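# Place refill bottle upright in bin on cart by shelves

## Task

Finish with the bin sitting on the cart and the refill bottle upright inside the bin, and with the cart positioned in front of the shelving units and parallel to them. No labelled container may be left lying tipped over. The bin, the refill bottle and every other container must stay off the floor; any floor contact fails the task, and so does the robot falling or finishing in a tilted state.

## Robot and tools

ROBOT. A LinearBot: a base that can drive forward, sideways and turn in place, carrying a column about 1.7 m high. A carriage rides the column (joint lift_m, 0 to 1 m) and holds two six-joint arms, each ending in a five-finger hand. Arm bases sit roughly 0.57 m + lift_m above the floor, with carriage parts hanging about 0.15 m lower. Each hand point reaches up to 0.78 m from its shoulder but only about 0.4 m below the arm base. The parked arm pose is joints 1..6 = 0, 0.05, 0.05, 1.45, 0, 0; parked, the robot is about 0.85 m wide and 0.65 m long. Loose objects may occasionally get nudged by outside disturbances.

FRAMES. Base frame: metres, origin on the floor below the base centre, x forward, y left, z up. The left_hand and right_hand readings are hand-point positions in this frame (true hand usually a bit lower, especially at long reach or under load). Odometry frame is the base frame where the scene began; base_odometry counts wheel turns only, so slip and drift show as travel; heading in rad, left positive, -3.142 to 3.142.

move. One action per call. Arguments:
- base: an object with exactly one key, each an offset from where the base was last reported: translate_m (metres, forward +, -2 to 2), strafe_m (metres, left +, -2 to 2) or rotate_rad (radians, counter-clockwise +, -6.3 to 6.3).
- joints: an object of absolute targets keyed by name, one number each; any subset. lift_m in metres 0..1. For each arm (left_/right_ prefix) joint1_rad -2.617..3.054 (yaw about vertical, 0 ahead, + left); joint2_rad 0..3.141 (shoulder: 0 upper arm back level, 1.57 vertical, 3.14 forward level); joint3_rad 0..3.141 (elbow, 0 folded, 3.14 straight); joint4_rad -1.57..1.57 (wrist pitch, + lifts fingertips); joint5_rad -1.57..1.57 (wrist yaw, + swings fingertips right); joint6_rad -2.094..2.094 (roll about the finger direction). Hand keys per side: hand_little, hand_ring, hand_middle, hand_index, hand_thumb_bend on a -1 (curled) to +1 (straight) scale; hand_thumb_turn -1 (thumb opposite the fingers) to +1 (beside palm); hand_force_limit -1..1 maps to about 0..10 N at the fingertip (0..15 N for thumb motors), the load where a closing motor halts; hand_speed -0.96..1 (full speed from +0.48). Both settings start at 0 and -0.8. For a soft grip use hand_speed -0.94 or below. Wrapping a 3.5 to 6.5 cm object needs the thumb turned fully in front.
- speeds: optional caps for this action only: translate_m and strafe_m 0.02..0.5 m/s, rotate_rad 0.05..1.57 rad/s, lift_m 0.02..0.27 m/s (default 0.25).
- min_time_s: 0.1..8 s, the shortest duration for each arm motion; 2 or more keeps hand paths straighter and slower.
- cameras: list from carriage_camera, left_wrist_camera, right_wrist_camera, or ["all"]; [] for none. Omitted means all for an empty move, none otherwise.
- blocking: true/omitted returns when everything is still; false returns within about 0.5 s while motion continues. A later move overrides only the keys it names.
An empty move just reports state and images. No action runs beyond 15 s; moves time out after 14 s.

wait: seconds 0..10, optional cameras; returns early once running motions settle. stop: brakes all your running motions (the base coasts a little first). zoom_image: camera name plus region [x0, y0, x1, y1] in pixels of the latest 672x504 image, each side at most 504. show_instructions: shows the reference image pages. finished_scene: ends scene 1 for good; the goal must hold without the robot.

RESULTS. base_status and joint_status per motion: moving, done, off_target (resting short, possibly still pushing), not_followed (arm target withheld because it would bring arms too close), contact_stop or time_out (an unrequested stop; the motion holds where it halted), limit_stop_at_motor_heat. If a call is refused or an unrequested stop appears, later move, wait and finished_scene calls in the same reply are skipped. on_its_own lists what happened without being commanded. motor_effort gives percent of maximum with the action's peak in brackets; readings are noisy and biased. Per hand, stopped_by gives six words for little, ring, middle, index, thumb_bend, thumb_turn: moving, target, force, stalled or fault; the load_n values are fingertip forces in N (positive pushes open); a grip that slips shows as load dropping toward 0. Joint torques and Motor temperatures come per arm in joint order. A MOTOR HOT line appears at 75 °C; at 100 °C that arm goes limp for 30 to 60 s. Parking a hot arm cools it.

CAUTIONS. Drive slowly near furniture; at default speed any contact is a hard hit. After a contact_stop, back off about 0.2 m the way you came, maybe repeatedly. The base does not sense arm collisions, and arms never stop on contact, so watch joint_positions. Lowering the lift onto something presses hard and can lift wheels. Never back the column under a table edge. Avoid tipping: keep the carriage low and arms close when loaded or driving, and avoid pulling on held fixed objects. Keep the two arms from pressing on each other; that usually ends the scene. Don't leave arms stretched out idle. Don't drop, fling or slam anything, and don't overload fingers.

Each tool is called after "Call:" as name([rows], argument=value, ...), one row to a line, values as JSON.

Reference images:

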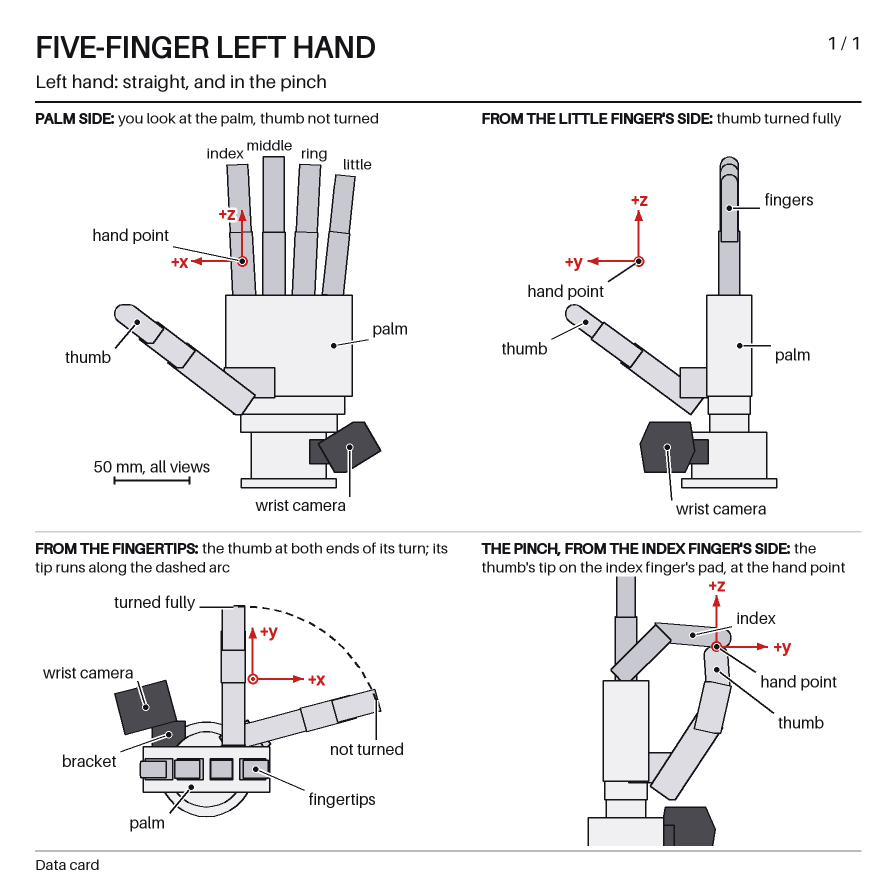

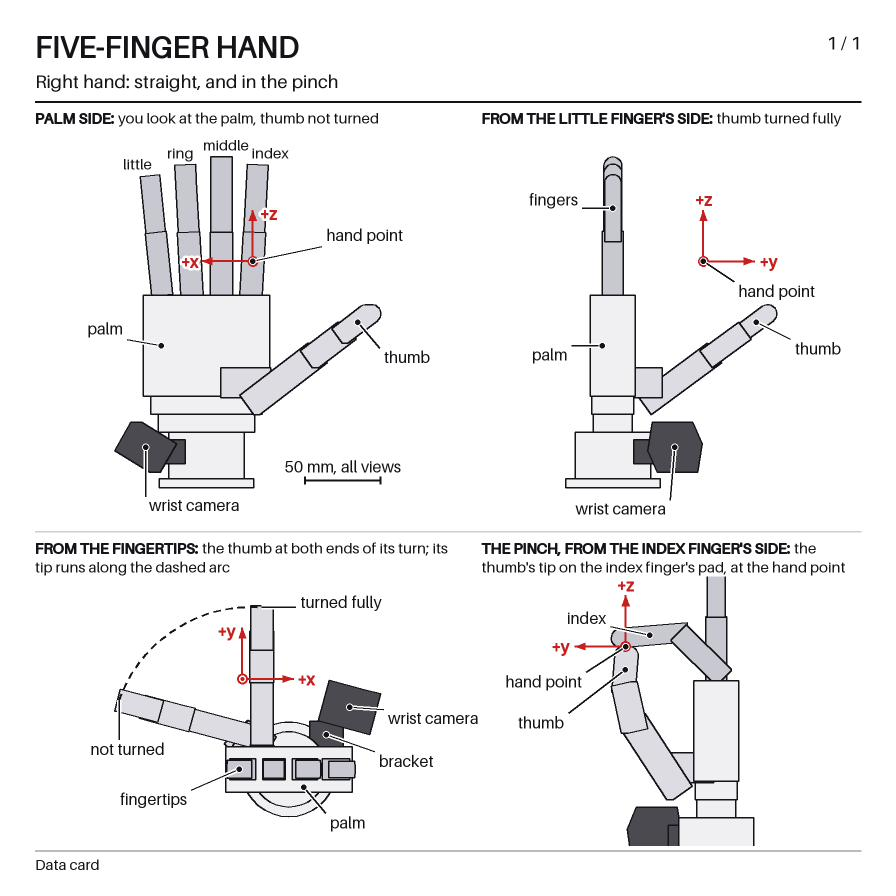

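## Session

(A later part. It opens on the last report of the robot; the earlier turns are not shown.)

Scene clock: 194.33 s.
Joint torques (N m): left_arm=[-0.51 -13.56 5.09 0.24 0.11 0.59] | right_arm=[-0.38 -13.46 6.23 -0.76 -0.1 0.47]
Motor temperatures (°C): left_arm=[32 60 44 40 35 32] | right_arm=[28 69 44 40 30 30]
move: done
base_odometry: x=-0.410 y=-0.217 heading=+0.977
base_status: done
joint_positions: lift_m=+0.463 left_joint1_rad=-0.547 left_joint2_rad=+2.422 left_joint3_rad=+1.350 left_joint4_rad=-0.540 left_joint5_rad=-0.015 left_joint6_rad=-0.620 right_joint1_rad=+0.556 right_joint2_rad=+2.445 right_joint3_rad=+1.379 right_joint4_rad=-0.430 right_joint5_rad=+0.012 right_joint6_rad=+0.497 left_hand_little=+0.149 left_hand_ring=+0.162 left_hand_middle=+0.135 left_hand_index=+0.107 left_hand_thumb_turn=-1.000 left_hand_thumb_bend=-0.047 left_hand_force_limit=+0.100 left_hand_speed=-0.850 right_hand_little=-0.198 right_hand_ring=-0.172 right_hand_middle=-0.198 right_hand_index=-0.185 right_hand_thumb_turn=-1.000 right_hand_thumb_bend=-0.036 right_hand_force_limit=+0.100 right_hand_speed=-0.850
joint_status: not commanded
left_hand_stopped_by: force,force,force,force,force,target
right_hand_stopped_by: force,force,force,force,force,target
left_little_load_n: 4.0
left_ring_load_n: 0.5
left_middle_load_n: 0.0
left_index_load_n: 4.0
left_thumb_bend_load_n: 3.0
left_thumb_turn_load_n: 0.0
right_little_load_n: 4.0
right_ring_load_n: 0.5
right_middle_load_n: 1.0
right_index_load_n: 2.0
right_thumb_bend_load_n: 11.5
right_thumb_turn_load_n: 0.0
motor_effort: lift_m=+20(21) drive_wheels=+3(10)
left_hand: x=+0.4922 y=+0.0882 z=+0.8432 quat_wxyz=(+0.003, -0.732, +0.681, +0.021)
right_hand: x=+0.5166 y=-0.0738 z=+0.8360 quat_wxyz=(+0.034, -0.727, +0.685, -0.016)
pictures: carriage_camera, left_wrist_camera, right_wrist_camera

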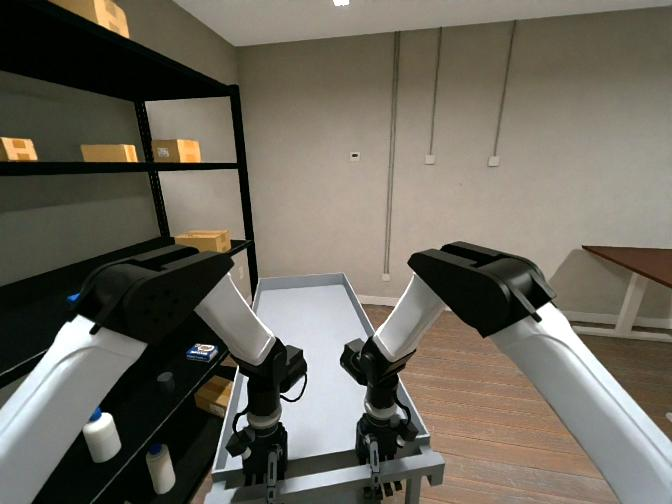

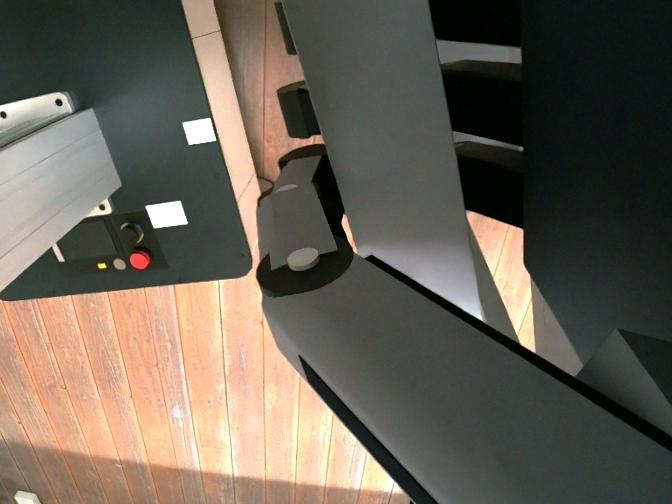

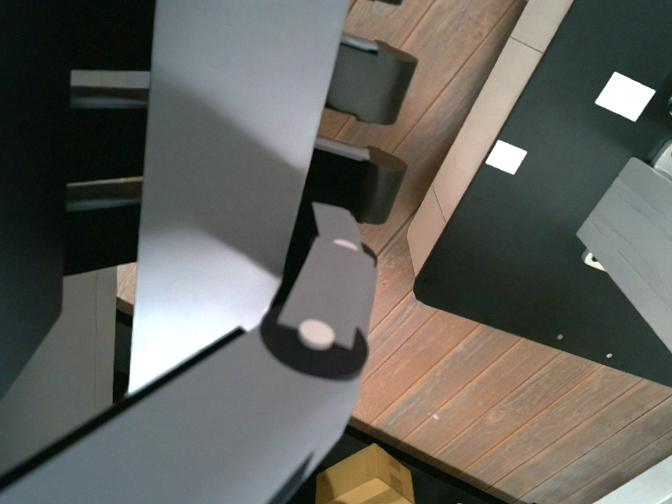

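Call:
move(base={"strafe_m": 0.15}, speeds={"strafe_m": 0.12}, cameras=[])

Call:
move(base={"rotate_rad": -0.1}, speeds={"rotate_rad": 0.2}, cameras=[])

Call:
move(base={"strafe_m": 0.12}, speeds={"strafe_m": 0.12}, cameras=["all"])

Scene clock: 196.90 s.
Joint torques (N m): left_arm=[-0.35 -13.57 5.18 -0.03 0.13 -0.06] | right_arm=[-0.42 -13.34 6.5 -0.32 -0.07 -0.32]
Motor temperatures (°C): left_arm=[32 60 44 40 35 32] | right_arm=[28 70 43 40 30 30]
move: done
base_odometry: x=-0.535 y=-0.133 heading=+0.976
base_status: done
joint_positions: lift_m=+0.463 left_joint1_rad=-0.548 left_joint2_rad=+2.422 left_joint3_rad=+1.350 left_joint4_rad=-0.498 left_joint5_rad=-0.018 left_joint6_rad=-0.555 right_joint1_rad=+0.556 right_joint2_rad=+2.445 right_joint3_rad=+1.374 right_joint4_rad=-0.483 right_joint5_rad=+0.009 right_joint6_rad=+0.577 left_hand_little=+0.148 left_hand_ring=+0.162 left_hand_middle=+0.135 left_hand_index=+0.107 left_hand_thumb_turn=-1.000 left_hand_thumb_bend=-0.047 left_hand_force_limit=+0.100 left_hand_speed=-0.850 right_hand_little=-0.198 right_hand_ring=-0.171 right_hand_middle=-0.198 right_hand_index=-0.185 right_hand_thumb_turn=-1.000 right_hand_thumb_bend=-0.036 right_hand_force_limit=+0.100 right_hand_speed=-0.850
joint_status: not commanded
left_hand_stopped_by: force,force,force,force,force,target
right_hand_stopped_by: force,force,force,force,force,target
left_little_load_n: 1.5
left_ring_load_n: 0.0
left_middle_load_n: 0.0
left_index_load_n: 0.5
left_thumb_bend_load_n: 0.5
left_thumb_turn_load_n: 0.0
right_little_load_n: 5.5
right_ring_load_n: 0.5
right_middle_load_n: 6.5
right_index_load_n: 3.5
right_thumb_bend_load_n: 9.0
right_thumb_turn_load_n: 1.5
motor_effort: lift_m=+21(21) drive_wheels=-9(15)
left_hand: x=+0.4995 y=+0.0865 z=+0.8415 quat_wxyz=(+0.009, -0.709, +0.705, +0.002)
right_hand: x=+0.5048 y=-0.0772 z=+0.8369 quat_wxyz=(+0.007, -0.699, +0.715, -0.006)

Scene clock: 197.97 s.
Joint torques (N m): left_arm=[-0.61 -13.61 5.01 0.26 0.04 0.68] | right_arm=[-0.24 -13.39 6.32 -0.65 -0.08 0.51]
Motor temperatures (°C): left_arm=[32 60 44 40 35 32] | right_arm=[28 70 43 40 30 30]
move: done
base_odometry: x=-0.535 y=-0.133 heading=+0.877
base_status: done
joint_positions: lift_m=+0.463 left_joint1_rad=-0.548 left_joint2_rad=+2.423 left_joint3_rad=+1.350 left_joint4_rad=-0.546 left_joint5_rad=-0.007 left_joint6_rad=-0.631 right_joint1_rad=+0.554 right_joint2_rad=+2.445 right_joint3_rad=+1.377 right_joint4_rad=-0.441 right_joint5_rad=+0.010 right_joint6_rad=+0.493 left_hand_little=+0.149 left_hand_ring=+0.162 left_hand_middle=+0.135 left_hand_index=+0.107 left_hand_thumb_turn=-1.000 left_hand_thumb_bend=-0.047 left_hand_force_limit=+0.100 left_hand_speed=-0.850 right_hand_little=-0.198 right_hand_ring=-0.172 right_hand_middle=-0.198 right_hand_index=-0.185 right_hand_thumb_turn=-1.000 right_hand_thumb_bend=-0.036 right_hand_force_limit=+0.100 right_hand_speed=-0.850
joint_status: not commanded
left_hand_stopped_by: force,force,force,force,force,target
right_hand_stopped_by: force,force,force,force,force,target
left_little_load_n: 5.5
left_ring_load_n: 1.0
left_middle_load_n: 0.0
left_index_load_n: 4.0
left_thumb_bend_load_n: 3.5
left_thumb_turn_load_n: 0.0
right_little_load_n: 4.0
right_ring_load_n: 0.0
right_middle_load_n: 1.0
right_index_load_n: 2.5
right_thumb_bend_load_n: 11.5
right_thumb_turn_load_n: -0.5
motor_effort: lift_m=+21(22) drive_wheels=+4(10)
left_hand: x=+0.4900 y=+0.0871 z=+0.8436 quat_wxyz=(-0.001, -0.736, +0.677, +0.024)
right_hand: x=+0.5134 y=-0.0761 z=+0.8361 quat_wxyz=(+0.028, -0.728, +0.685, -0.013)

Scene clock: 199.80 s.
Joint torques (N m): left_arm=[-0.31 -13.72 5.2 0 0.1 -0.03] | right_arm=[-0.53 -13.33 6.5 -0.32 -0.07 -0.25]
Motor temperatures (°C): left_arm=[32 60 44 40 35 32] | right_arm=[28 71 43 40 30 30]
move: done
base_odometry: x=-0.627 y=-0.056 heading=+0.876
base_status: done
joint_positions: lift_m=+0.463 left_joint1_rad=-0.547 left_joint2_rad=+2.423 left_joint3_rad=+1.350 left_joint4_rad=-0.508 left_joint5_rad=-0.012 left_joint6_rad=-0.559 right_joint1_rad=+0.557 right_joint2_rad=+2.445 right_joint3_rad=+1.374 right_joint4_rad=-0.483 right_joint5_rad=+0.009 right_joint6_rad=+0.569 left_hand_little=+0.148 left_hand_ring=+0.162 left_hand_middle=+0.135 left_hand_index=+0.107 left_hand_thumb_turn=-1.000 left_hand_thumb_bend=-0.047 left_hand_force_limit=+0.100 left_hand_speed=-0.850 right_hand_little=-0.198 right_hand_ring=-0.171 right_hand_middle=-0.198 right_hand_index=-0.185 right_hand_thumb_turn=-1.000 right_hand_thumb_bend=-0.036 right_hand_force_limit=+0.100 right_hand_speed=-0.850
joint_status: not commanded
left_hand_stopped_by: force,force,force,force,force,target
right_hand_stopped_by: force,force,force,force,force,target
left_little_load_n: 1.0
left_ring_load_n: 0.0
left_middle_load_n: 0.0
left_index_load_n: 0.5
left_thumb_bend_load_n: 1.5
left_thumb_turn_load_n: 0.5
right_little_load_n: 6.0
right_ring_load_n: 0.5
right_middle_load_n: 7.0
right_index_load_n: 3.5
right_thumb_bend_load_n: 9.0
right_thumb_turn_load_n: 1.5
motor_effort: lift_m=+21(21) drive_wheels=-5(13)
left_hand: x=+0.4968 y=+0.0868 z=+0.8420 quat_wxyz=(+0.005, -0.711, +0.703, +0.006)
right_hand: x=+0.5042 y=-0.0773 z=+0.8369 quat_wxyz=(+0.007, -0.703, +0.711, -0.006)
pictures: carriage_camera, left_wrist_camera, right_wrist_camera

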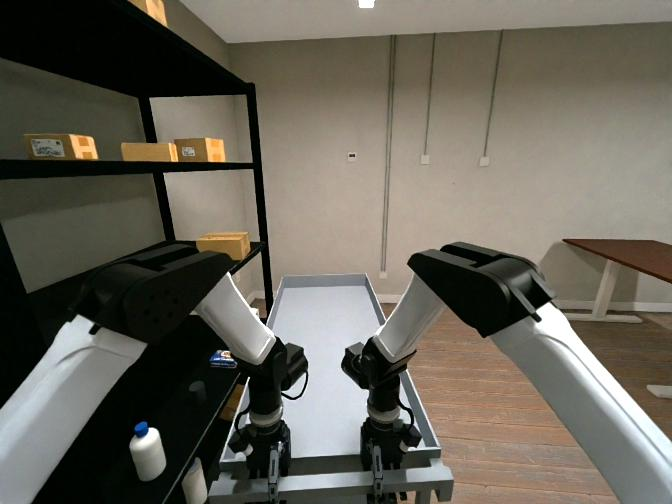

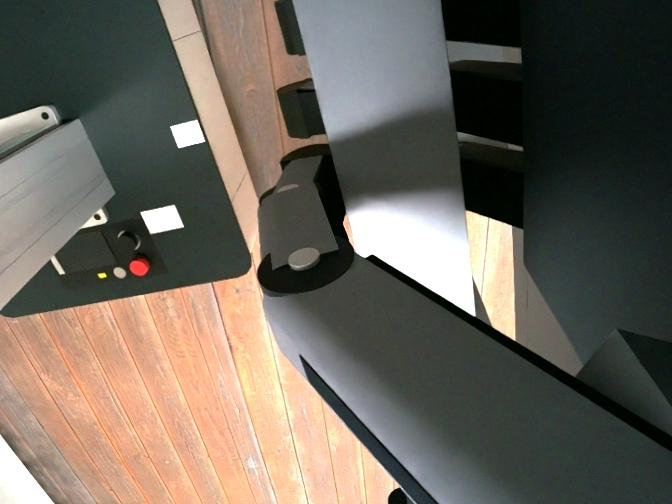

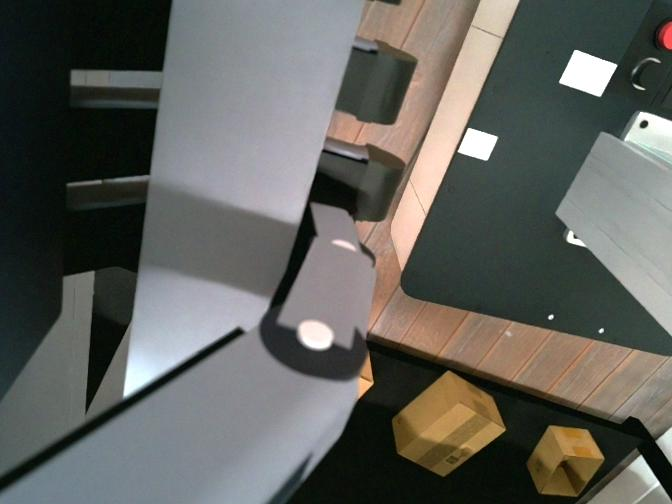

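Call:
move(base={"strafe_m": 0.08}, speeds={"strafe_m": 0.08}, cameras=["all"])

Scene clock: 202.20 s.
Joint torques (N m): left_arm=[-0.68 -13.87 4.52 -0.31 0.27 -0.23] | right_arm=[0.34 -13.34 6.6 -0.31 -0.07 -0.6]
Motor temperatures (°C): left_arm=[32 60 44 40 35 32] | right_arm=[28 71 43 40 30 30]
move: done
base_odometry: x=-0.688 y=-0.004 heading=+0.875
base_status: done
joint_positions: lift_m=+0.463 left_joint1_rad=-0.545 left_joint2_rad=+2.423 left_joint3_rad=+1.359 left_joint4_rad=-0.461 left_joint5_rad=-0.029 left_joint6_rad=-0.538 right_joint1_rad=+0.548 right_joint2_rad=+2.445 right_joint3_rad=+1.373 right_joint4_rad=-0.485 right_joint5_rad=+0.009 right_joint6_rad=+0.603 left_hand_little=+0.149 left_hand_ring=+0.162 left_hand_middle=+0.135 left_hand_index=+0.107 left_hand_thumb_turn=-1.000 left_hand_thumb_bend=-0.047 left_hand_force_limit=+0.100 left_hand_speed=-0.850 right_hand_little=-0.198 right_hand_ring=-0.171 right_hand_middle=-0.197 right_hand_index=-0.185 right_hand_thumb_turn=-1.000 right_hand_thumb_bend=-0.036 right_hand_force_limit=+0.100 right_hand_speed=-0.850
joint_status: not commanded
left_hand_stopped_by: force,force,force,force,force,target
right_hand_stopped_by: force,force,force,force,force,target
left_little_load_n: 2.5
left_ring_load_n: 0.0
left_middle_load_n: 0.0
left_index_load_n: 0.0
left_thumb_bend_load_n: 2.0
left_thumb_turn_load_n: 0.0
right_little_load_n: 6.5
right_ring_load_n: 1.0
right_middle_load_n: 7.5
right_index_load_n: 4.5
right_thumb_bend_load_n: 9.0
right_thumb_turn_load_n: 2.5
motor_effort: lift_m=+20(21) drive_wheels=-6(14)
left_hand: x=+0.5128 y=+0.0829 z=+0.8408 quat_wxyz=(+0.020, -0.705, +0.709, -0.019)
right_hand: x=+0.5065 y=-0.0782 z=+0.8368 quat_wxyz=(+0.006, -0.688, +0.726, -0.006)
pictures: carriage_camera, left_wrist_camera, right_wrist_camera

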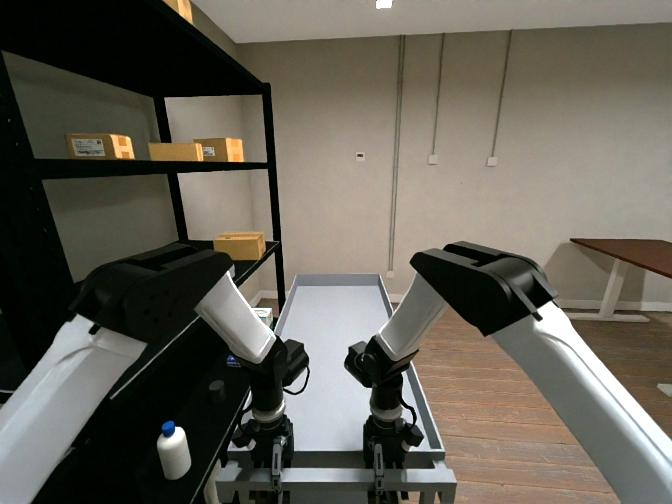

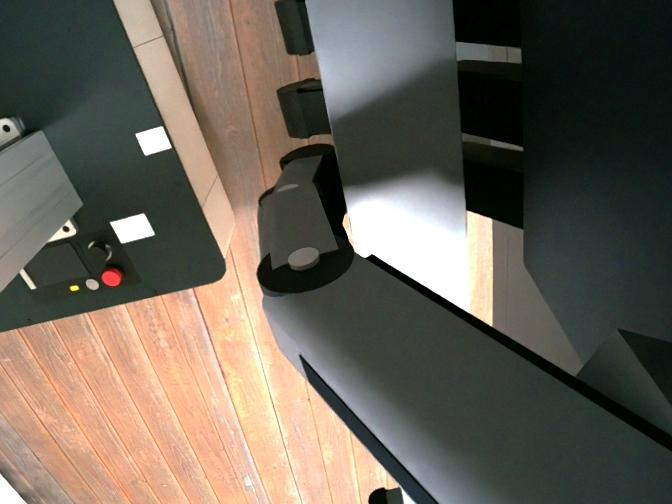

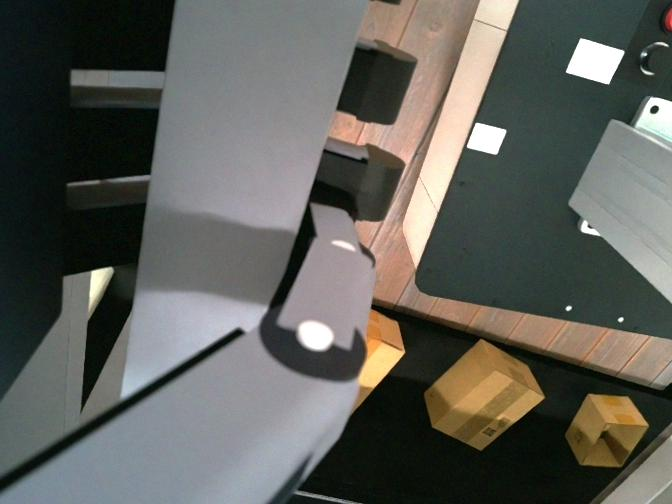

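Call:
move(joints={"left_hand_thumb_bend": 1, "right_hand_thumb_bend": 1, "left_hand_little": 1, "left_hand_ring": 1, "left_hand_middle": 1, "left_hand_index": 1, "right_hand_little": 1, "right_hand_ring": 1, "right_hand_middle": 1, "right_hand_index": 1, "left_hand_speed": -0.7, "right_hand_speed": -0.7}, cameras=[])

Call:
move(joints={"lift_m": 0.6}, speeds={"lift_m": 0.04}, cameras=["all"])

Scene clock: 205.67 s.
Joint torques (N m): left_arm=[-0.68 -13.68 4.59 0.05 0.11 -0.27] | right_arm=[0.36 -13.24 6.22 0.15 -0.06 -0.14]
Motor temperatures (°C): left_arm=[32 60 44 40 35 32] | right_arm=[28 72 43 40 30 30]
move: done
base_odometry: x=-0.688 y=-0.004 heading=+0.875
base_status: not commanded
joint_positions: lift_m=+0.463 left_joint1_rad=-0.545 left_joint2_rad=+2.423 left_joint3_rad=+1.359 left_joint4_rad=-0.511 left_joint5_rad=-0.015 left_joint6_rad=-0.539 right_joint1_rad=+0.548 right_joint2_rad=+2.445 right_joint3_rad=+1.376 right_joint4_rad=-0.533 right_joint5_rad=+0.009 right_joint6_rad=+0.558 left_hand_little=+1.000 left_hand_ring=+1.000 left_hand_middle=+1.000 left_hand_index=+1.000 left_hand_thumb_turn=-1.000 left_hand_thumb_bend=+1.000 left_hand_force_limit=+0.100 left_hand_speed=-0.700 right_hand_little=+1.000 right_hand_ring=+1.000 right_hand_middle=+1.000 right_hand_index=+1.000 right_hand_thumb_turn=-1.000 right_hand_thumb_bend=+1.000 right_hand_force_limit=+0.100 right_hand_speed=-0.700
joint_status: all done
left_hand_stopped_by: target,target,target,target,target,target
right_hand_stopped_by: target,target,target,target,target,target
left_little_load_n: 0.5
left_ring_load_n: 0.0
left_middle_load_n: 0.0
left_index_load_n: 0.0
left_thumb_bend_load_n: 0.0
left_thumb_turn_load_n: 0.0
right_little_load_n: 0.0
right_ring_load_n: 0.0
right_middle_load_n: 0.0
right_index_load_n: 0.0
right_thumb_bend_load_n: 0.0
right_thumb_turn_load_n: 0.0
motor_effort: lift_m=+21(21) drive_wheels=-6(10)
left_hand: x=+0.4999 y=+0.0876 z=+0.8430 quat_wxyz=(+0.007, -0.705, +0.709, +0.004)
right_hand: x=+0.4951 y=-0.0868 z=+0.8391 quat_wxyz=(-0.016, -0.704, +0.710, -0.001)

Scene clock: 209.43 s.
Joint torques (N m): left_arm=[-0.59 -13.5 4.46 0.12 0.11 -0.25] | right_arm=[0.34 -13.2 6.2 0.24 -0.06 -0.14]
Motor temperatures (°C): left_arm=[32 60 43 40 35 32] | right_arm=[28 73 43 40 30 30]
move: done
base_odometry: x=-0.688 y=-0.005 heading=+0.875
base_status: not commanded
joint_positions: lift_m=+0.600 left_joint1_rad=-0.545 left_joint2_rad=+2.421 left_joint3_rad=+1.359 left_joint4_rad=-0.516 left_joint5_rad=-0.015 left_joint6_rad=-0.539 right_joint1_rad=+0.548 right_joint2_rad=+2.444 right_joint3_rad=+1.376 right_joint4_rad=-0.540 right_joint5_rad=+0.009 right_joint6_rad=+0.558 left_hand_little=+1.000 left_hand_ring=+1.000 left_hand_middle=+1.000 left_hand_index=+1.000 left_hand_thumb_turn=-1.000 left_hand_thumb_bend=+1.000 left_hand_force_limit=+0.100 left_hand_speed=-0.700 right_hand_little=+1.000 right_hand_ring=+1.000 right_hand_middle=+1.000 right_hand_index=+1.000 right_hand_thumb_turn=-1.000 right_hand_thumb_bend=+1.000 right_hand_force_limit=+0.100 right_hand_speed=-0.700
joint_status: all done
left_hand_stopped_by: target,target,target,target,target,target
right_hand_stopped_by: target,target,target,target,target,target
left_little_load_n: 0.0
left_ring_load_n: 0.0
left_middle_load_n: 0.0
left_index_load_n: 0.0
left_thumb_bend_load_n: 0.0
left_thumb_turn_load_n: 0.0
right_little_load_n: 0.0
right_ring_load_n: 0.0
right_middle_load_n: 0.0
right_index_load_n: 0.0
right_thumb_bend_load_n: 0.0
right_thumb_turn_load_n: 0.0
motor_effort: lift_m=+21(24) drive_wheels=-5(10)
left_hand: x=+0.4989 y=+0.0880 z=+0.9808 quat_wxyz=(+0.006, -0.705, +0.709, +0.005)
right_hand: x=+0.4939 y=-0.0876 z=+0.9767 quat_wxyz=(-0.019, -0.704, +0.710, +0.000)
pictures: carriage_camera, left_wrist_camera, right_wrist_camera

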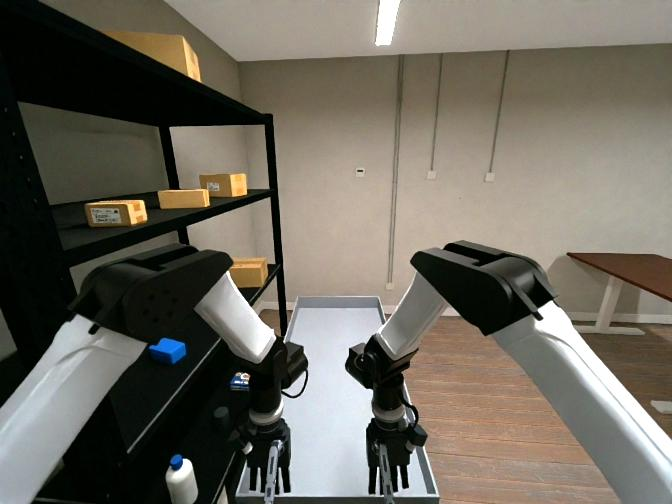

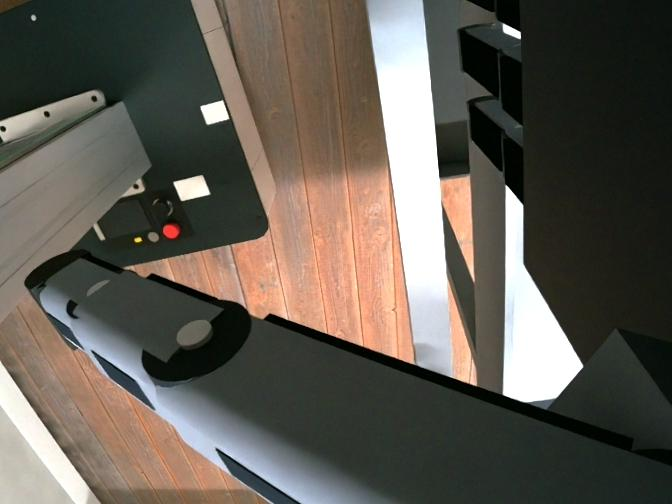

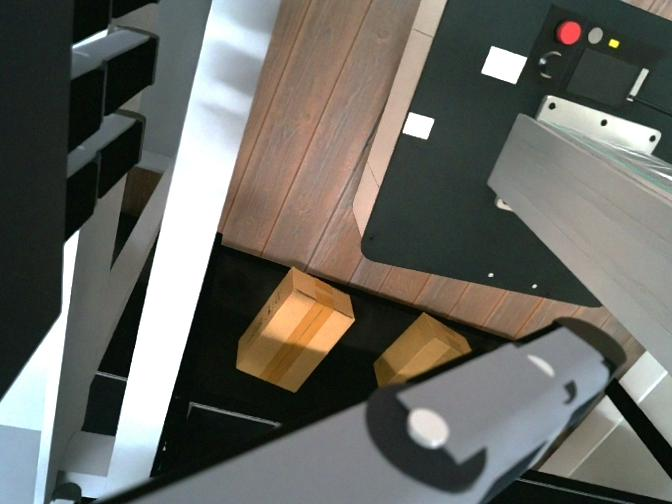

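Call:
move(base={"strafe_m": -0.6}, speeds={"strafe_m": 0.2}, cameras=["carriage_camera"])

Call:
move(joints={"left_joint1_rad": 0, "left_joint2_rad": 0.05, "left_joint3_rad": 0.05, "left_joint4_rad": 1.45, "left_joint5_rad": 0, "left_joint6_rad": 0, "right_joint1_rad": 0, "right_joint2_rad": 0.05, "right_joint3_rad": 0.05, "right_joint4_rad": 1.45, "right_joint5_rad": 0, "right_joint6_rad": 0}, min_time_s=2.5, cameras=["carriage_camera"])

Scene clock: 213.90 s.
Joint torques (N m): left_arm=[-0.44 -13.48 4.55 0.12 0.11 -0.22] | right_arm=[0.13 -13.15 6.23 0.25 -0.05 -0.14]
Motor temperatures (°C): left_arm=[32 61 43 40 35 32] | right_arm=[28 72 43 40 30 30]
move: done
base_odometry: x=-0.228 y=-0.389 heading=+0.874
base_status: done
joint_positions: lift_m=+0.600 left_joint1_rad=-0.547 left_joint2_rad=+2.421 left_joint3_rad=+1.359 left_joint4_rad=-0.519 left_joint5_rad=-0.013 left_joint6_rad=-0.539 right_joint1_rad=+0.550 right_joint2_rad=+2.444 right_joint3_rad=+1.376 right_joint4_rad=-0.542 right_joint5_rad=+0.007 right_joint6_rad=+0.558 left_hand_little=+1.000 left_hand_ring=+1.000 left_hand_middle=+1.000 left_hand_index=+1.000 left_hand_thumb_turn=-1.000 left_hand_thumb_bend=+1.000 left_hand_force_limit=+0.100 left_hand_speed=-0.700 right_hand_little=+1.000 right_hand_ring=+1.000 right_hand_middle=+1.000 right_hand_index=+1.000 right_hand_thumb_turn=-1.000 right_hand_thumb_bend=+1.000 right_hand_force_limit=+0.100 right_hand_speed=-0.700
joint_status: not commanded
left_hand_stopped_by: target,target,target,target,target,target
right_hand_stopped_by: target,target,target,target,target,target
left_little_load_n: 0.0
left_ring_load_n: 0.0
left_middle_load_n: 0.0
left_index_load_n: 0.0
left_thumb_bend_load_n: 0.0
left_thumb_turn_load_n: 0.0
right_little_load_n: 0.0
right_ring_load_n: 0.0
right_middle_load_n: 0.0
right_index_load_n: 0.0
right_thumb_bend_load_n: 0.0
right_thumb_turn_load_n: 0.0
motor_effort: lift_m=+21(22) drive_wheels=-3(15)
left_hand: x=+0.4974 y=+0.0875 z=+0.9810 quat_wxyz=(+0.005, -0.704, +0.710, +0.007)
right_hand: x=+0.4930 y=-0.0873 z=+0.9769 quat_wxyz=(-0.020, -0.704, +0.710, +0.001)

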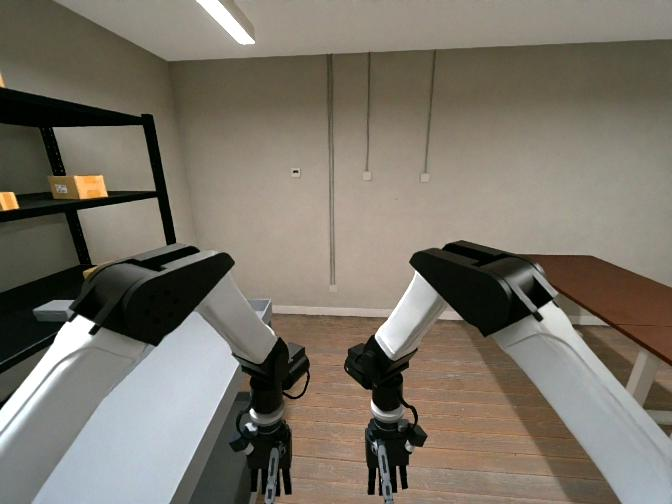

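Scene clock: 216.80 s.
Joint torques (N m): left_arm=[0.35 3.07 4.27 0.27 0.12 -0.04] | right_arm=[-0.32 2.66 5.82 0.27 -0.04 -0.14]
Motor temperatures (°C): left_arm=[32 60 43 40 35 32] | right_arm=[28 71 43 40 30 30]
move: done
base_odometry: x=-0.228 y=-0.389 heading=+0.874
base_status: not commanded
joint_positions: lift_m=+0.600 left_joint1_rad=-0.007 left_joint2_rad=+0.056 left_joint3_rad=+0.063 left_joint4_rad=+1.430 left_joint5_rad=-0.011 left_joint6_rad=-0.012 right_joint1_rad=+0.004 right_joint2_rad=+0.059 right_joint3_rad=+0.056 right_joint4_rad=+1.437 right_joint5_rad=+0.007 right_joint6_rad=+0.009 left_hand_little=+1.000 left_hand_ring=+1.000 left_hand_middle=+1.000 left_hand_index=+1.000 left_hand_thumb_turn=-1.000 left_hand_thumb_bend=+1.000 left_hand_force_limit=+0.100 left_hand_speed=-0.700 right_hand_little=+1.000 right_hand_ring=+1.000 right_hand_middle=+1.000 right_hand_index=+1.000 right_hand_thumb_turn=-1.000 right_hand_thumb_bend=+1.000 right_hand_force_limit=+0.100 right_hand_speed=-0.700
joint_status: all done
left_hand_stopped_by: target,target,target,target,target,target
right_hand_stopped_by: target,target,target,target,target,target
left_little_load_n: 0.0
left_ring_load_n: 0.0
left_middle_load_n: 0.0
left_index_load_n: 0.0
left_thumb_bend_load_n: 0.0
left_thumb_turn_load_n: 0.0
right_little_load_n: 0.0
right_ring_load_n: -0.5
right_middle_load_n: -0.5
right_index_load_n: 0.0
right_thumb_bend_load_n: 0.0
right_thumb_turn_load_n: 0.0
motor_effort: lift_m=+20(22) drive_wheels=-5(10)
left_hand: x=+0.3219 y=+0.2872 z=+1.5948 quat_wxyz=(+0.699, -0.051, +0.043, -0.712)
right_hand: x=+0.3230 y=-0.2868 z=+1.5930 quat_wxyz=(+0.710, -0.045, +0.051, -0.701)

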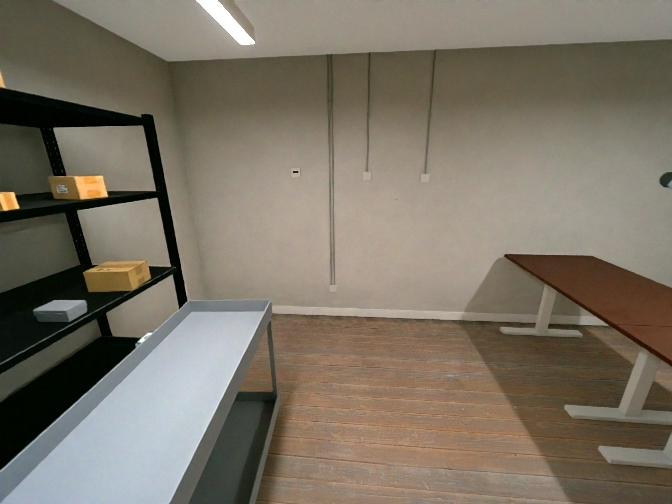

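Call:
move(base={"strafe_m": -0.25}, joints={"lift_m": 0.5}, cameras=[])

Call:
move(base={"rotate_rad": -1.659}, cameras=["carriage_camera"])

Call:
move(base={"strafe_m": 0.75}, cameras=["carriage_camera"])

Scene clock: 220.33 s.
Joint torques (N m): left_arm=[0.32 3.4 4.7 0.24 0.08 0] | right_arm=[-0.25 2.85 6.52 0.26 -0.02 -0.14]
Motor temperatures (°C): left_arm=[32 58 43 40 35 32] | right_arm=[28 69 43 40 30 30]
move: done
base_odometry: x=-0.037 y=-0.550 heading=+0.873
base_status: done
joint_positions: lift_m=+0.500 left_joint1_rad=-0.007 left_joint2_rad=+0.052 left_joint3_rad=+0.057 left_joint4_rad=+1.434 left_joint5_rad=-0.009 left_joint6_rad=-0.011 right_joint1_rad=+0.004 right_joint2_rad=+0.056 right_joint3_rad=+0.050 right_joint4_rad=+1.440 right_joint5_rad=+0.006 right_joint6_rad=+0.009 left_hand_little=+1.000 left_hand_ring=+1.000 left_hand_middle=+1.000 left_hand_index=+1.000 left_hand_thumb_turn=-1.000 left_hand_thumb_bend=+1.000 left_hand_force_limit=+0.100 left_hand_speed=-0.700 right_hand_little=+1.000 right_hand_ring=+1.000 right_hand_middle=+1.000 right_hand_index=+1.000 right_hand_thumb_turn=-1.000 right_hand_thumb_bend=+1.000 right_hand_force_limit=+0.100 right_hand_speed=-0.700
joint_status: all done
left_hand_stopped_by: target,target,target,target,target,target
right_hand_stopped_by: target,target,target,target,target,target
left_little_load_n: 0.0
left_ring_load_n: 0.0
left_middle_load_n: 0.0
left_index_load_n: 0.0
left_thumb_bend_load_n: 0.0
left_thumb_turn_load_n: -0.5
right_little_load_n: 0.0
right_ring_load_n: 0.0
right_middle_load_n: 0.0
right_index_load_n: 0.0
right_thumb_bend_load_n: 0.0
right_thumb_turn_load_n: 0.0
motor_effort: lift_m=+18(20) drive_wheels=-6(17)
left_hand: x=+0.3216 y=+0.2868 z=+1.4936 quat_wxyz=(+0.699, -0.050, +0.044, -0.712)
right_hand: x=+0.3235 y=-0.2867 z=+1.4913 quat_wxyz=(+0.710, -0.046, +0.051, -0.701)

Scene clock: 223.53 s.
Joint torques (N m): left_arm=[0.39 3.43 4.66 0.2 0.08 -0.03] | right_arm=[-0.25 2.92 6.52 0.24 -0.03 -0.14]
Motor temperatures (°C): left_arm=[32 57 43 40 35 32] | right_arm=[28 67 43 40 30 30]
move: done
base_odometry: x=-0.036 y=-0.550 heading=-0.785
base_status: done
joint_positions: lift_m=+0.500 left_joint1_rad=-0.007 left_joint2_rad=+0.052 left_joint3_rad=+0.057 left_joint4_rad=+1.436 left_joint5_rad=-0.009 left_joint6_rad=-0.011 right_joint1_rad=+0.004 right_joint2_rad=+0.056 right_joint3_rad=+0.050 right_joint4_rad=+1.442 right_joint5_rad=+0.006 right_joint6_rad=+0.009 left_hand_little=+1.000 left_hand_ring=+1.000 left_hand_middle=+1.000 left_hand_index=+1.000 left_hand_thumb_turn=-1.000 left_hand_thumb_bend=+1.000 left_hand_force_limit=+0.100 left_hand_speed=-0.700 right_hand_little=+1.000 right_hand_ring=+1.000 right_hand_middle=+1.000 right_hand_index=+1.000 right_hand_thumb_turn=-1.000 right_hand_thumb_bend=+1.000 right_hand_force_limit=+0.100 right_hand_speed=-0.700
joint_status: not commanded
left_hand_stopped_by: target,target,target,target,target,target
right_hand_stopped_by: target,target,target,target,target,target
left_little_load_n: 0.0
left_ring_load_n: 0.0
left_middle_load_n: 0.0
left_index_load_n: -0.5
left_thumb_bend_load_n: 0.0
left_thumb_turn_load_n: 0.0
right_little_load_n: 0.0
right_ring_load_n: 0.0
right_middle_load_n: 0.0
right_index_load_n: 0.0
right_thumb_bend_load_n: 0.5
right_thumb_turn_load_n: 0.0
motor_effort: lift_m=+19(19) drive_wheels=+5(15)
left_hand: x=+0.3209 y=+0.2868 z=+1.4939 quat_wxyz=(+0.700, -0.049, +0.043, -0.712)
right_hand: x=+0.3230 y=-0.2867 z=+1.4915 quat_wxyz=(+0.710, -0.046, +0.050, -0.701)

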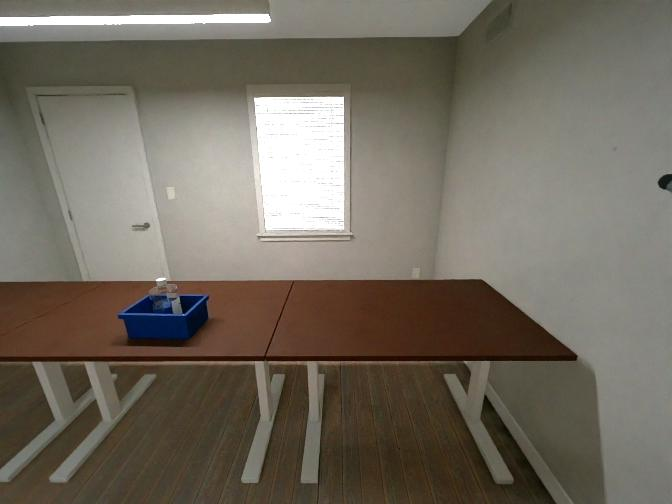

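Scene clock: 227.30 s.
Joint torques (N m): left_arm=[0.25 3.4 4.78 0.19 0.08 0.01] | right_arm=[-0.05 2.86 6.52 0.23 -0.01 -0.14]
Motor temperatures (°C): left_arm=[32 56 43 40 35 32] | right_arm=[28 65 43 40 30 30]
move: done
base_odometry: x=+0.495 y=-0.020 heading=-0.786
base_status: done
joint_positions: lift_m=+0.500 left_joint1_rad=-0.007 left_joint2_rad=+0.052 left_joint3_rad=+0.057 left_joint4_rad=+1.436 left_joint5_rad=-0.008 left_joint6_rad=-0.011 right_joint1_rad=+0.002 right_joint2_rad=+0.056 right_joint3_rad=+0.050 right_joint4_rad=+1.442 right_joint5_rad=+0.004 right_joint6_rad=+0.009 left_hand_little=+1.000 left_hand_ring=+1.000 left_hand_middle=+1.000 left_hand_index=+1.000 left_hand_thumb_turn=-1.000 left_hand_thumb_bend=+1.000 left_hand_force_limit=+0.100 left_hand_speed=-0.700 right_hand_little=+1.000 right_hand_ring=+1.000 right_hand_middle=+1.000 right_hand_index=+1.000 right_hand_thumb_turn=-1.000 right_hand_thumb_bend=+1.000 right_hand_force_limit=+0.100 right_hand_speed=-0.700
joint_status: not commanded
left_hand_stopped_by: target,target,target,target,target,target
right_hand_stopped_by: target,target,target,target,target,target
left_little_load_n: 0.0
left_ring_load_n: 0.0
left_middle_load_n: 0.0
left_index_load_n: 0.0
left_thumb_bend_load_n: 0.0
left_thumb_turn_load_n: 0.0
right_little_load_n: 0.0
right_ring_load_n: 0.0
right_middle_load_n: 0.0
right_index_load_n: 0.0
right_thumb_bend_load_n: 0.0
right_thumb_turn_load_n: 0.0
motor_effort: lift_m=+19(19) drive_wheels=-5(19)
left_hand: x=+0.3209 y=+0.2868 z=+1.4939 quat_wxyz=(+0.699, -0.049, +0.043, -0.712)
right_hand: x=+0.3231 y=-0.2865 z=+1.4915 quat_wxyz=(+0.709, -0.046, +0.049, -0.702)

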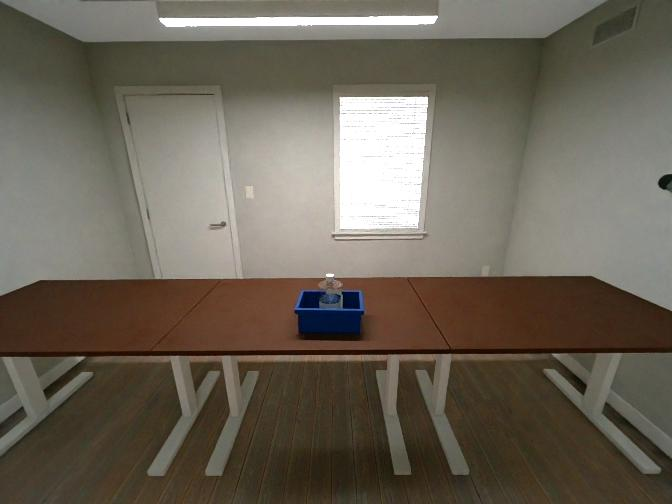

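Call:
move(base={"translate_m": 0.7}, joints={"lift_m": 0.6, "left_hand_thumb_turn": -1, "right_hand_thumb_turn": -1}, speeds={"translate_m": 0.3}, cameras=["carriage_camera"])

Call:
zoom_image(camera="carriage_camera", region=[220, 330, 440, 504])

Scene clock: 231.50 s.
Joint torques (N m): left_arm=[0.55 3.55 4.7 0.13 0.08 -0.03] | right_arm=[-0.08 3.08 6.56 0.11 -0.01 -0.13]
Motor temperatures (°C): left_arm=[32 54 43 40 35 32] | right_arm=[28 63 43 39 30 30]
move: done
base_odometry: x=+0.990 y=-0.515 heading=-0.785
base_status: done
joint_positions: lift_m=+0.600 left_joint1_rad=-0.007 left_joint2_rad=+0.052 left_joint3_rad=+0.057 left_joint4_rad=+1.441 left_joint5_rad=-0.008 left_joint6_rad=-0.011 right_joint1_rad=+0.002 right_joint2_rad=+0.055 right_joint3_rad=+0.049 right_joint4_rad=+1.447 right_joint5_rad=+0.004 right_joint6_rad=+0.009 left_hand_little=+1.000 left_hand_ring=+1.000 left_hand_middle=+1.000 left_hand_index=+1.000 left_hand_thumb_turn=-1.000 left_hand_thumb_bend=+1.000 left_hand_force_limit=+0.100 left_hand_speed=-0.700 right_hand_little=+1.000 right_hand_ring=+1.000 right_hand_middle=+1.000 right_hand_index=+1.000 right_hand_thumb_turn=-1.000 right_hand_thumb_bend=+1.000 right_hand_force_limit=+0.100 right_hand_speed=-0.700
joint_status: all done
left_hand_stopped_by: target,target,target,target,target,target
right_hand_stopped_by: target,target,target,target,target,target
left_little_load_n: 0.0
left_ring_load_n: 0.0
left_middle_load_n: 0.0
left_index_load_n: 0.0
left_thumb_bend_load_n: 0.0
left_thumb_turn_load_n: 0.0
right_little_load_n: 0.0
right_ring_load_n: 0.0
right_middle_load_n: 0.0
right_index_load_n: 0.0
right_thumb_bend_load_n: 0.0
right_thumb_turn_load_n: 0.0
motor_effort: lift_m=+20(26) drive_wheels=-5(14)
left_hand: x=+0.3195 y=+0.2868 z=+1.5941 quat_wxyz=(+0.700, -0.047, +0.041, -0.712)
right_hand: x=+0.3216 y=-0.2864 z=+1.5917 quat_wxyz=(+0.709, -0.044, +0.047, -0.702)

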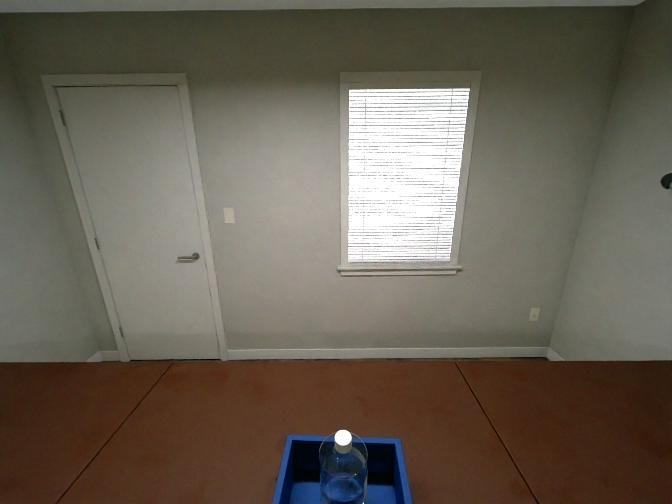

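Scaled by 2.291 from the camera's image (finer frame: 960x720).

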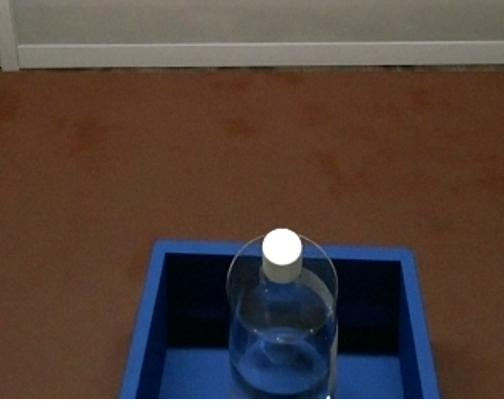

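Call:
move(base={"rotate_rad": -0.03}, joints={"left_joint1_rad": -0.243, "left_joint2_rad": 2.607, "left_joint3_rad": 1.835, "left_joint4_rad": -0.8, "left_joint5_rad": 0, "left_joint6_rad": -1.814, "right_joint1_rad": 0.231, "right_joint2_rad": 2.607, "right_joint3_rad": 1.835, "right_joint4_rad": -0.8, "right_joint5_rad": 0, "right_joint6_rad": 1.802}, min_time_s=3.5, cameras=["all"])

Scene clock: 236.37 s.
Joint torques (N m): left_arm=[-0.76 -12.26 6.84 0.11 0.07 -0.23] | right_arm=[0.57 -11.08 8.17 0.26 -0.03 0.03]
Motor temperatures (°C): left_arm=[32 54 44 40 35 32] | right_arm=[28 62 44 40 30 30]
move: done
base_odometry: x=+0.990 y=-0.515 heading=-0.815
base_status: done
joint_positions: lift_m=+0.600 left_joint1_rad=-0.236 left_joint2_rad=+2.595 left_joint3_rad=+1.812 left_joint4_rad=-0.780 left_joint5_rad=-0.008 left_joint6_rad=-1.802 right_joint1_rad=+0.227 right_joint2_rad=+2.592 right_joint3_rad=+1.814 right_joint4_rad=-0.788 right_joint5_rad=+0.003 right_joint6_rad=+1.792 left_hand_little=+1.000 left_hand_ring=+1.000 left_hand_middle=+1.000 left_hand_index=+1.000 left_hand_thumb_turn=-1.000 left_hand_thumb_bend=+1.000 left_hand_force_limit=+0.100 left_hand_speed=-0.700 right_hand_little=+1.000 right_hand_ring=+1.000 right_hand_middle=+1.000 right_hand_index=+1.000 right_hand_thumb_turn=-1.000 right_hand_thumb_bend=+1.000 right_hand_force_limit=+0.100 right_hand_speed=-0.700
joint_status: all done
left_hand_stopped_by: target,target,target,target,target,target
right_hand_stopped_by: target,target,target,target,target,target
left_little_load_n: 0.0
left_ring_load_n: 0.0
left_middle_load_n: 0.0
left_index_load_n: 0.0
left_thumb_bend_load_n: -0.5
left_thumb_turn_load_n: 0.0
right_little_load_n: 0.0
right_ring_load_n: 0.0
right_middle_load_n: 0.0
right_index_load_n: -0.5
right_thumb_bend_load_n: 0.0
right_thumb_turn_load_n: 0.0
motor_effort: lift_m=+20(21) drive_wheels=-5(11)
left_hand: x=+0.7077 y=+0.1499 z=+0.9989 quat_wxyz=(+0.003, -1.000, +0.003, -0.005)
right_hand: x=+0.7079 y=-0.1531 z=+1.0009 quat_wxyz=(+0.003, -0.003, +1.000, -0.001)
pictures: carriage_camera, left_wrist_camera, right_wrist_camera

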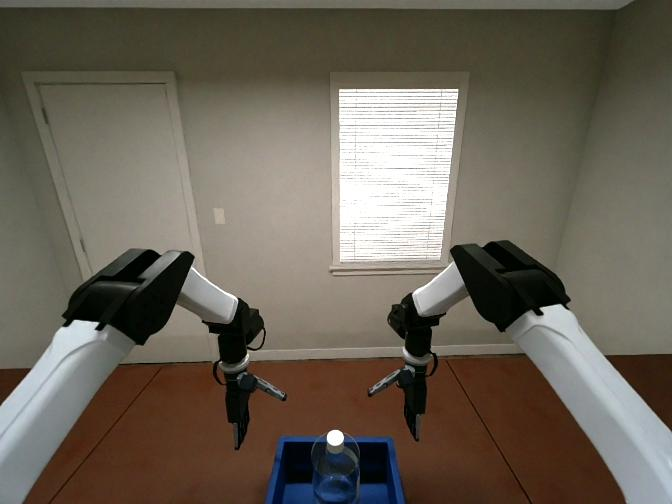

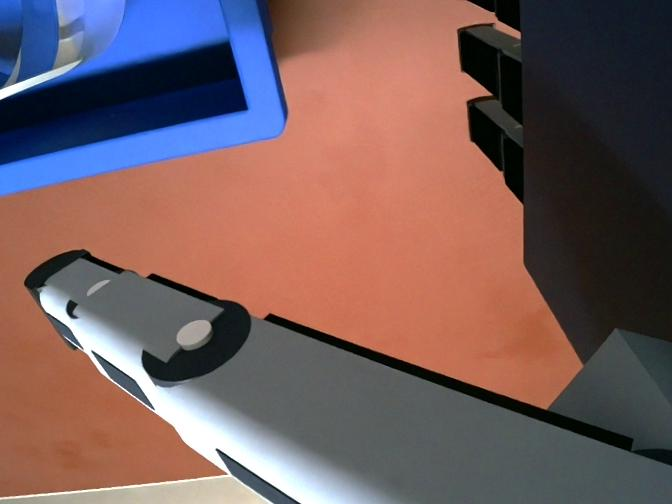

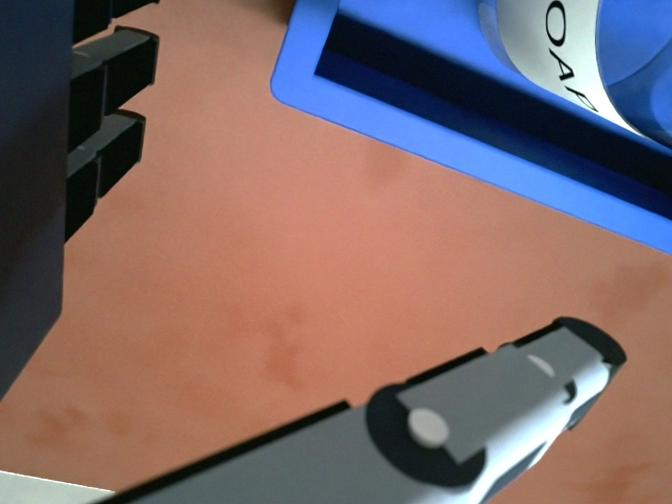

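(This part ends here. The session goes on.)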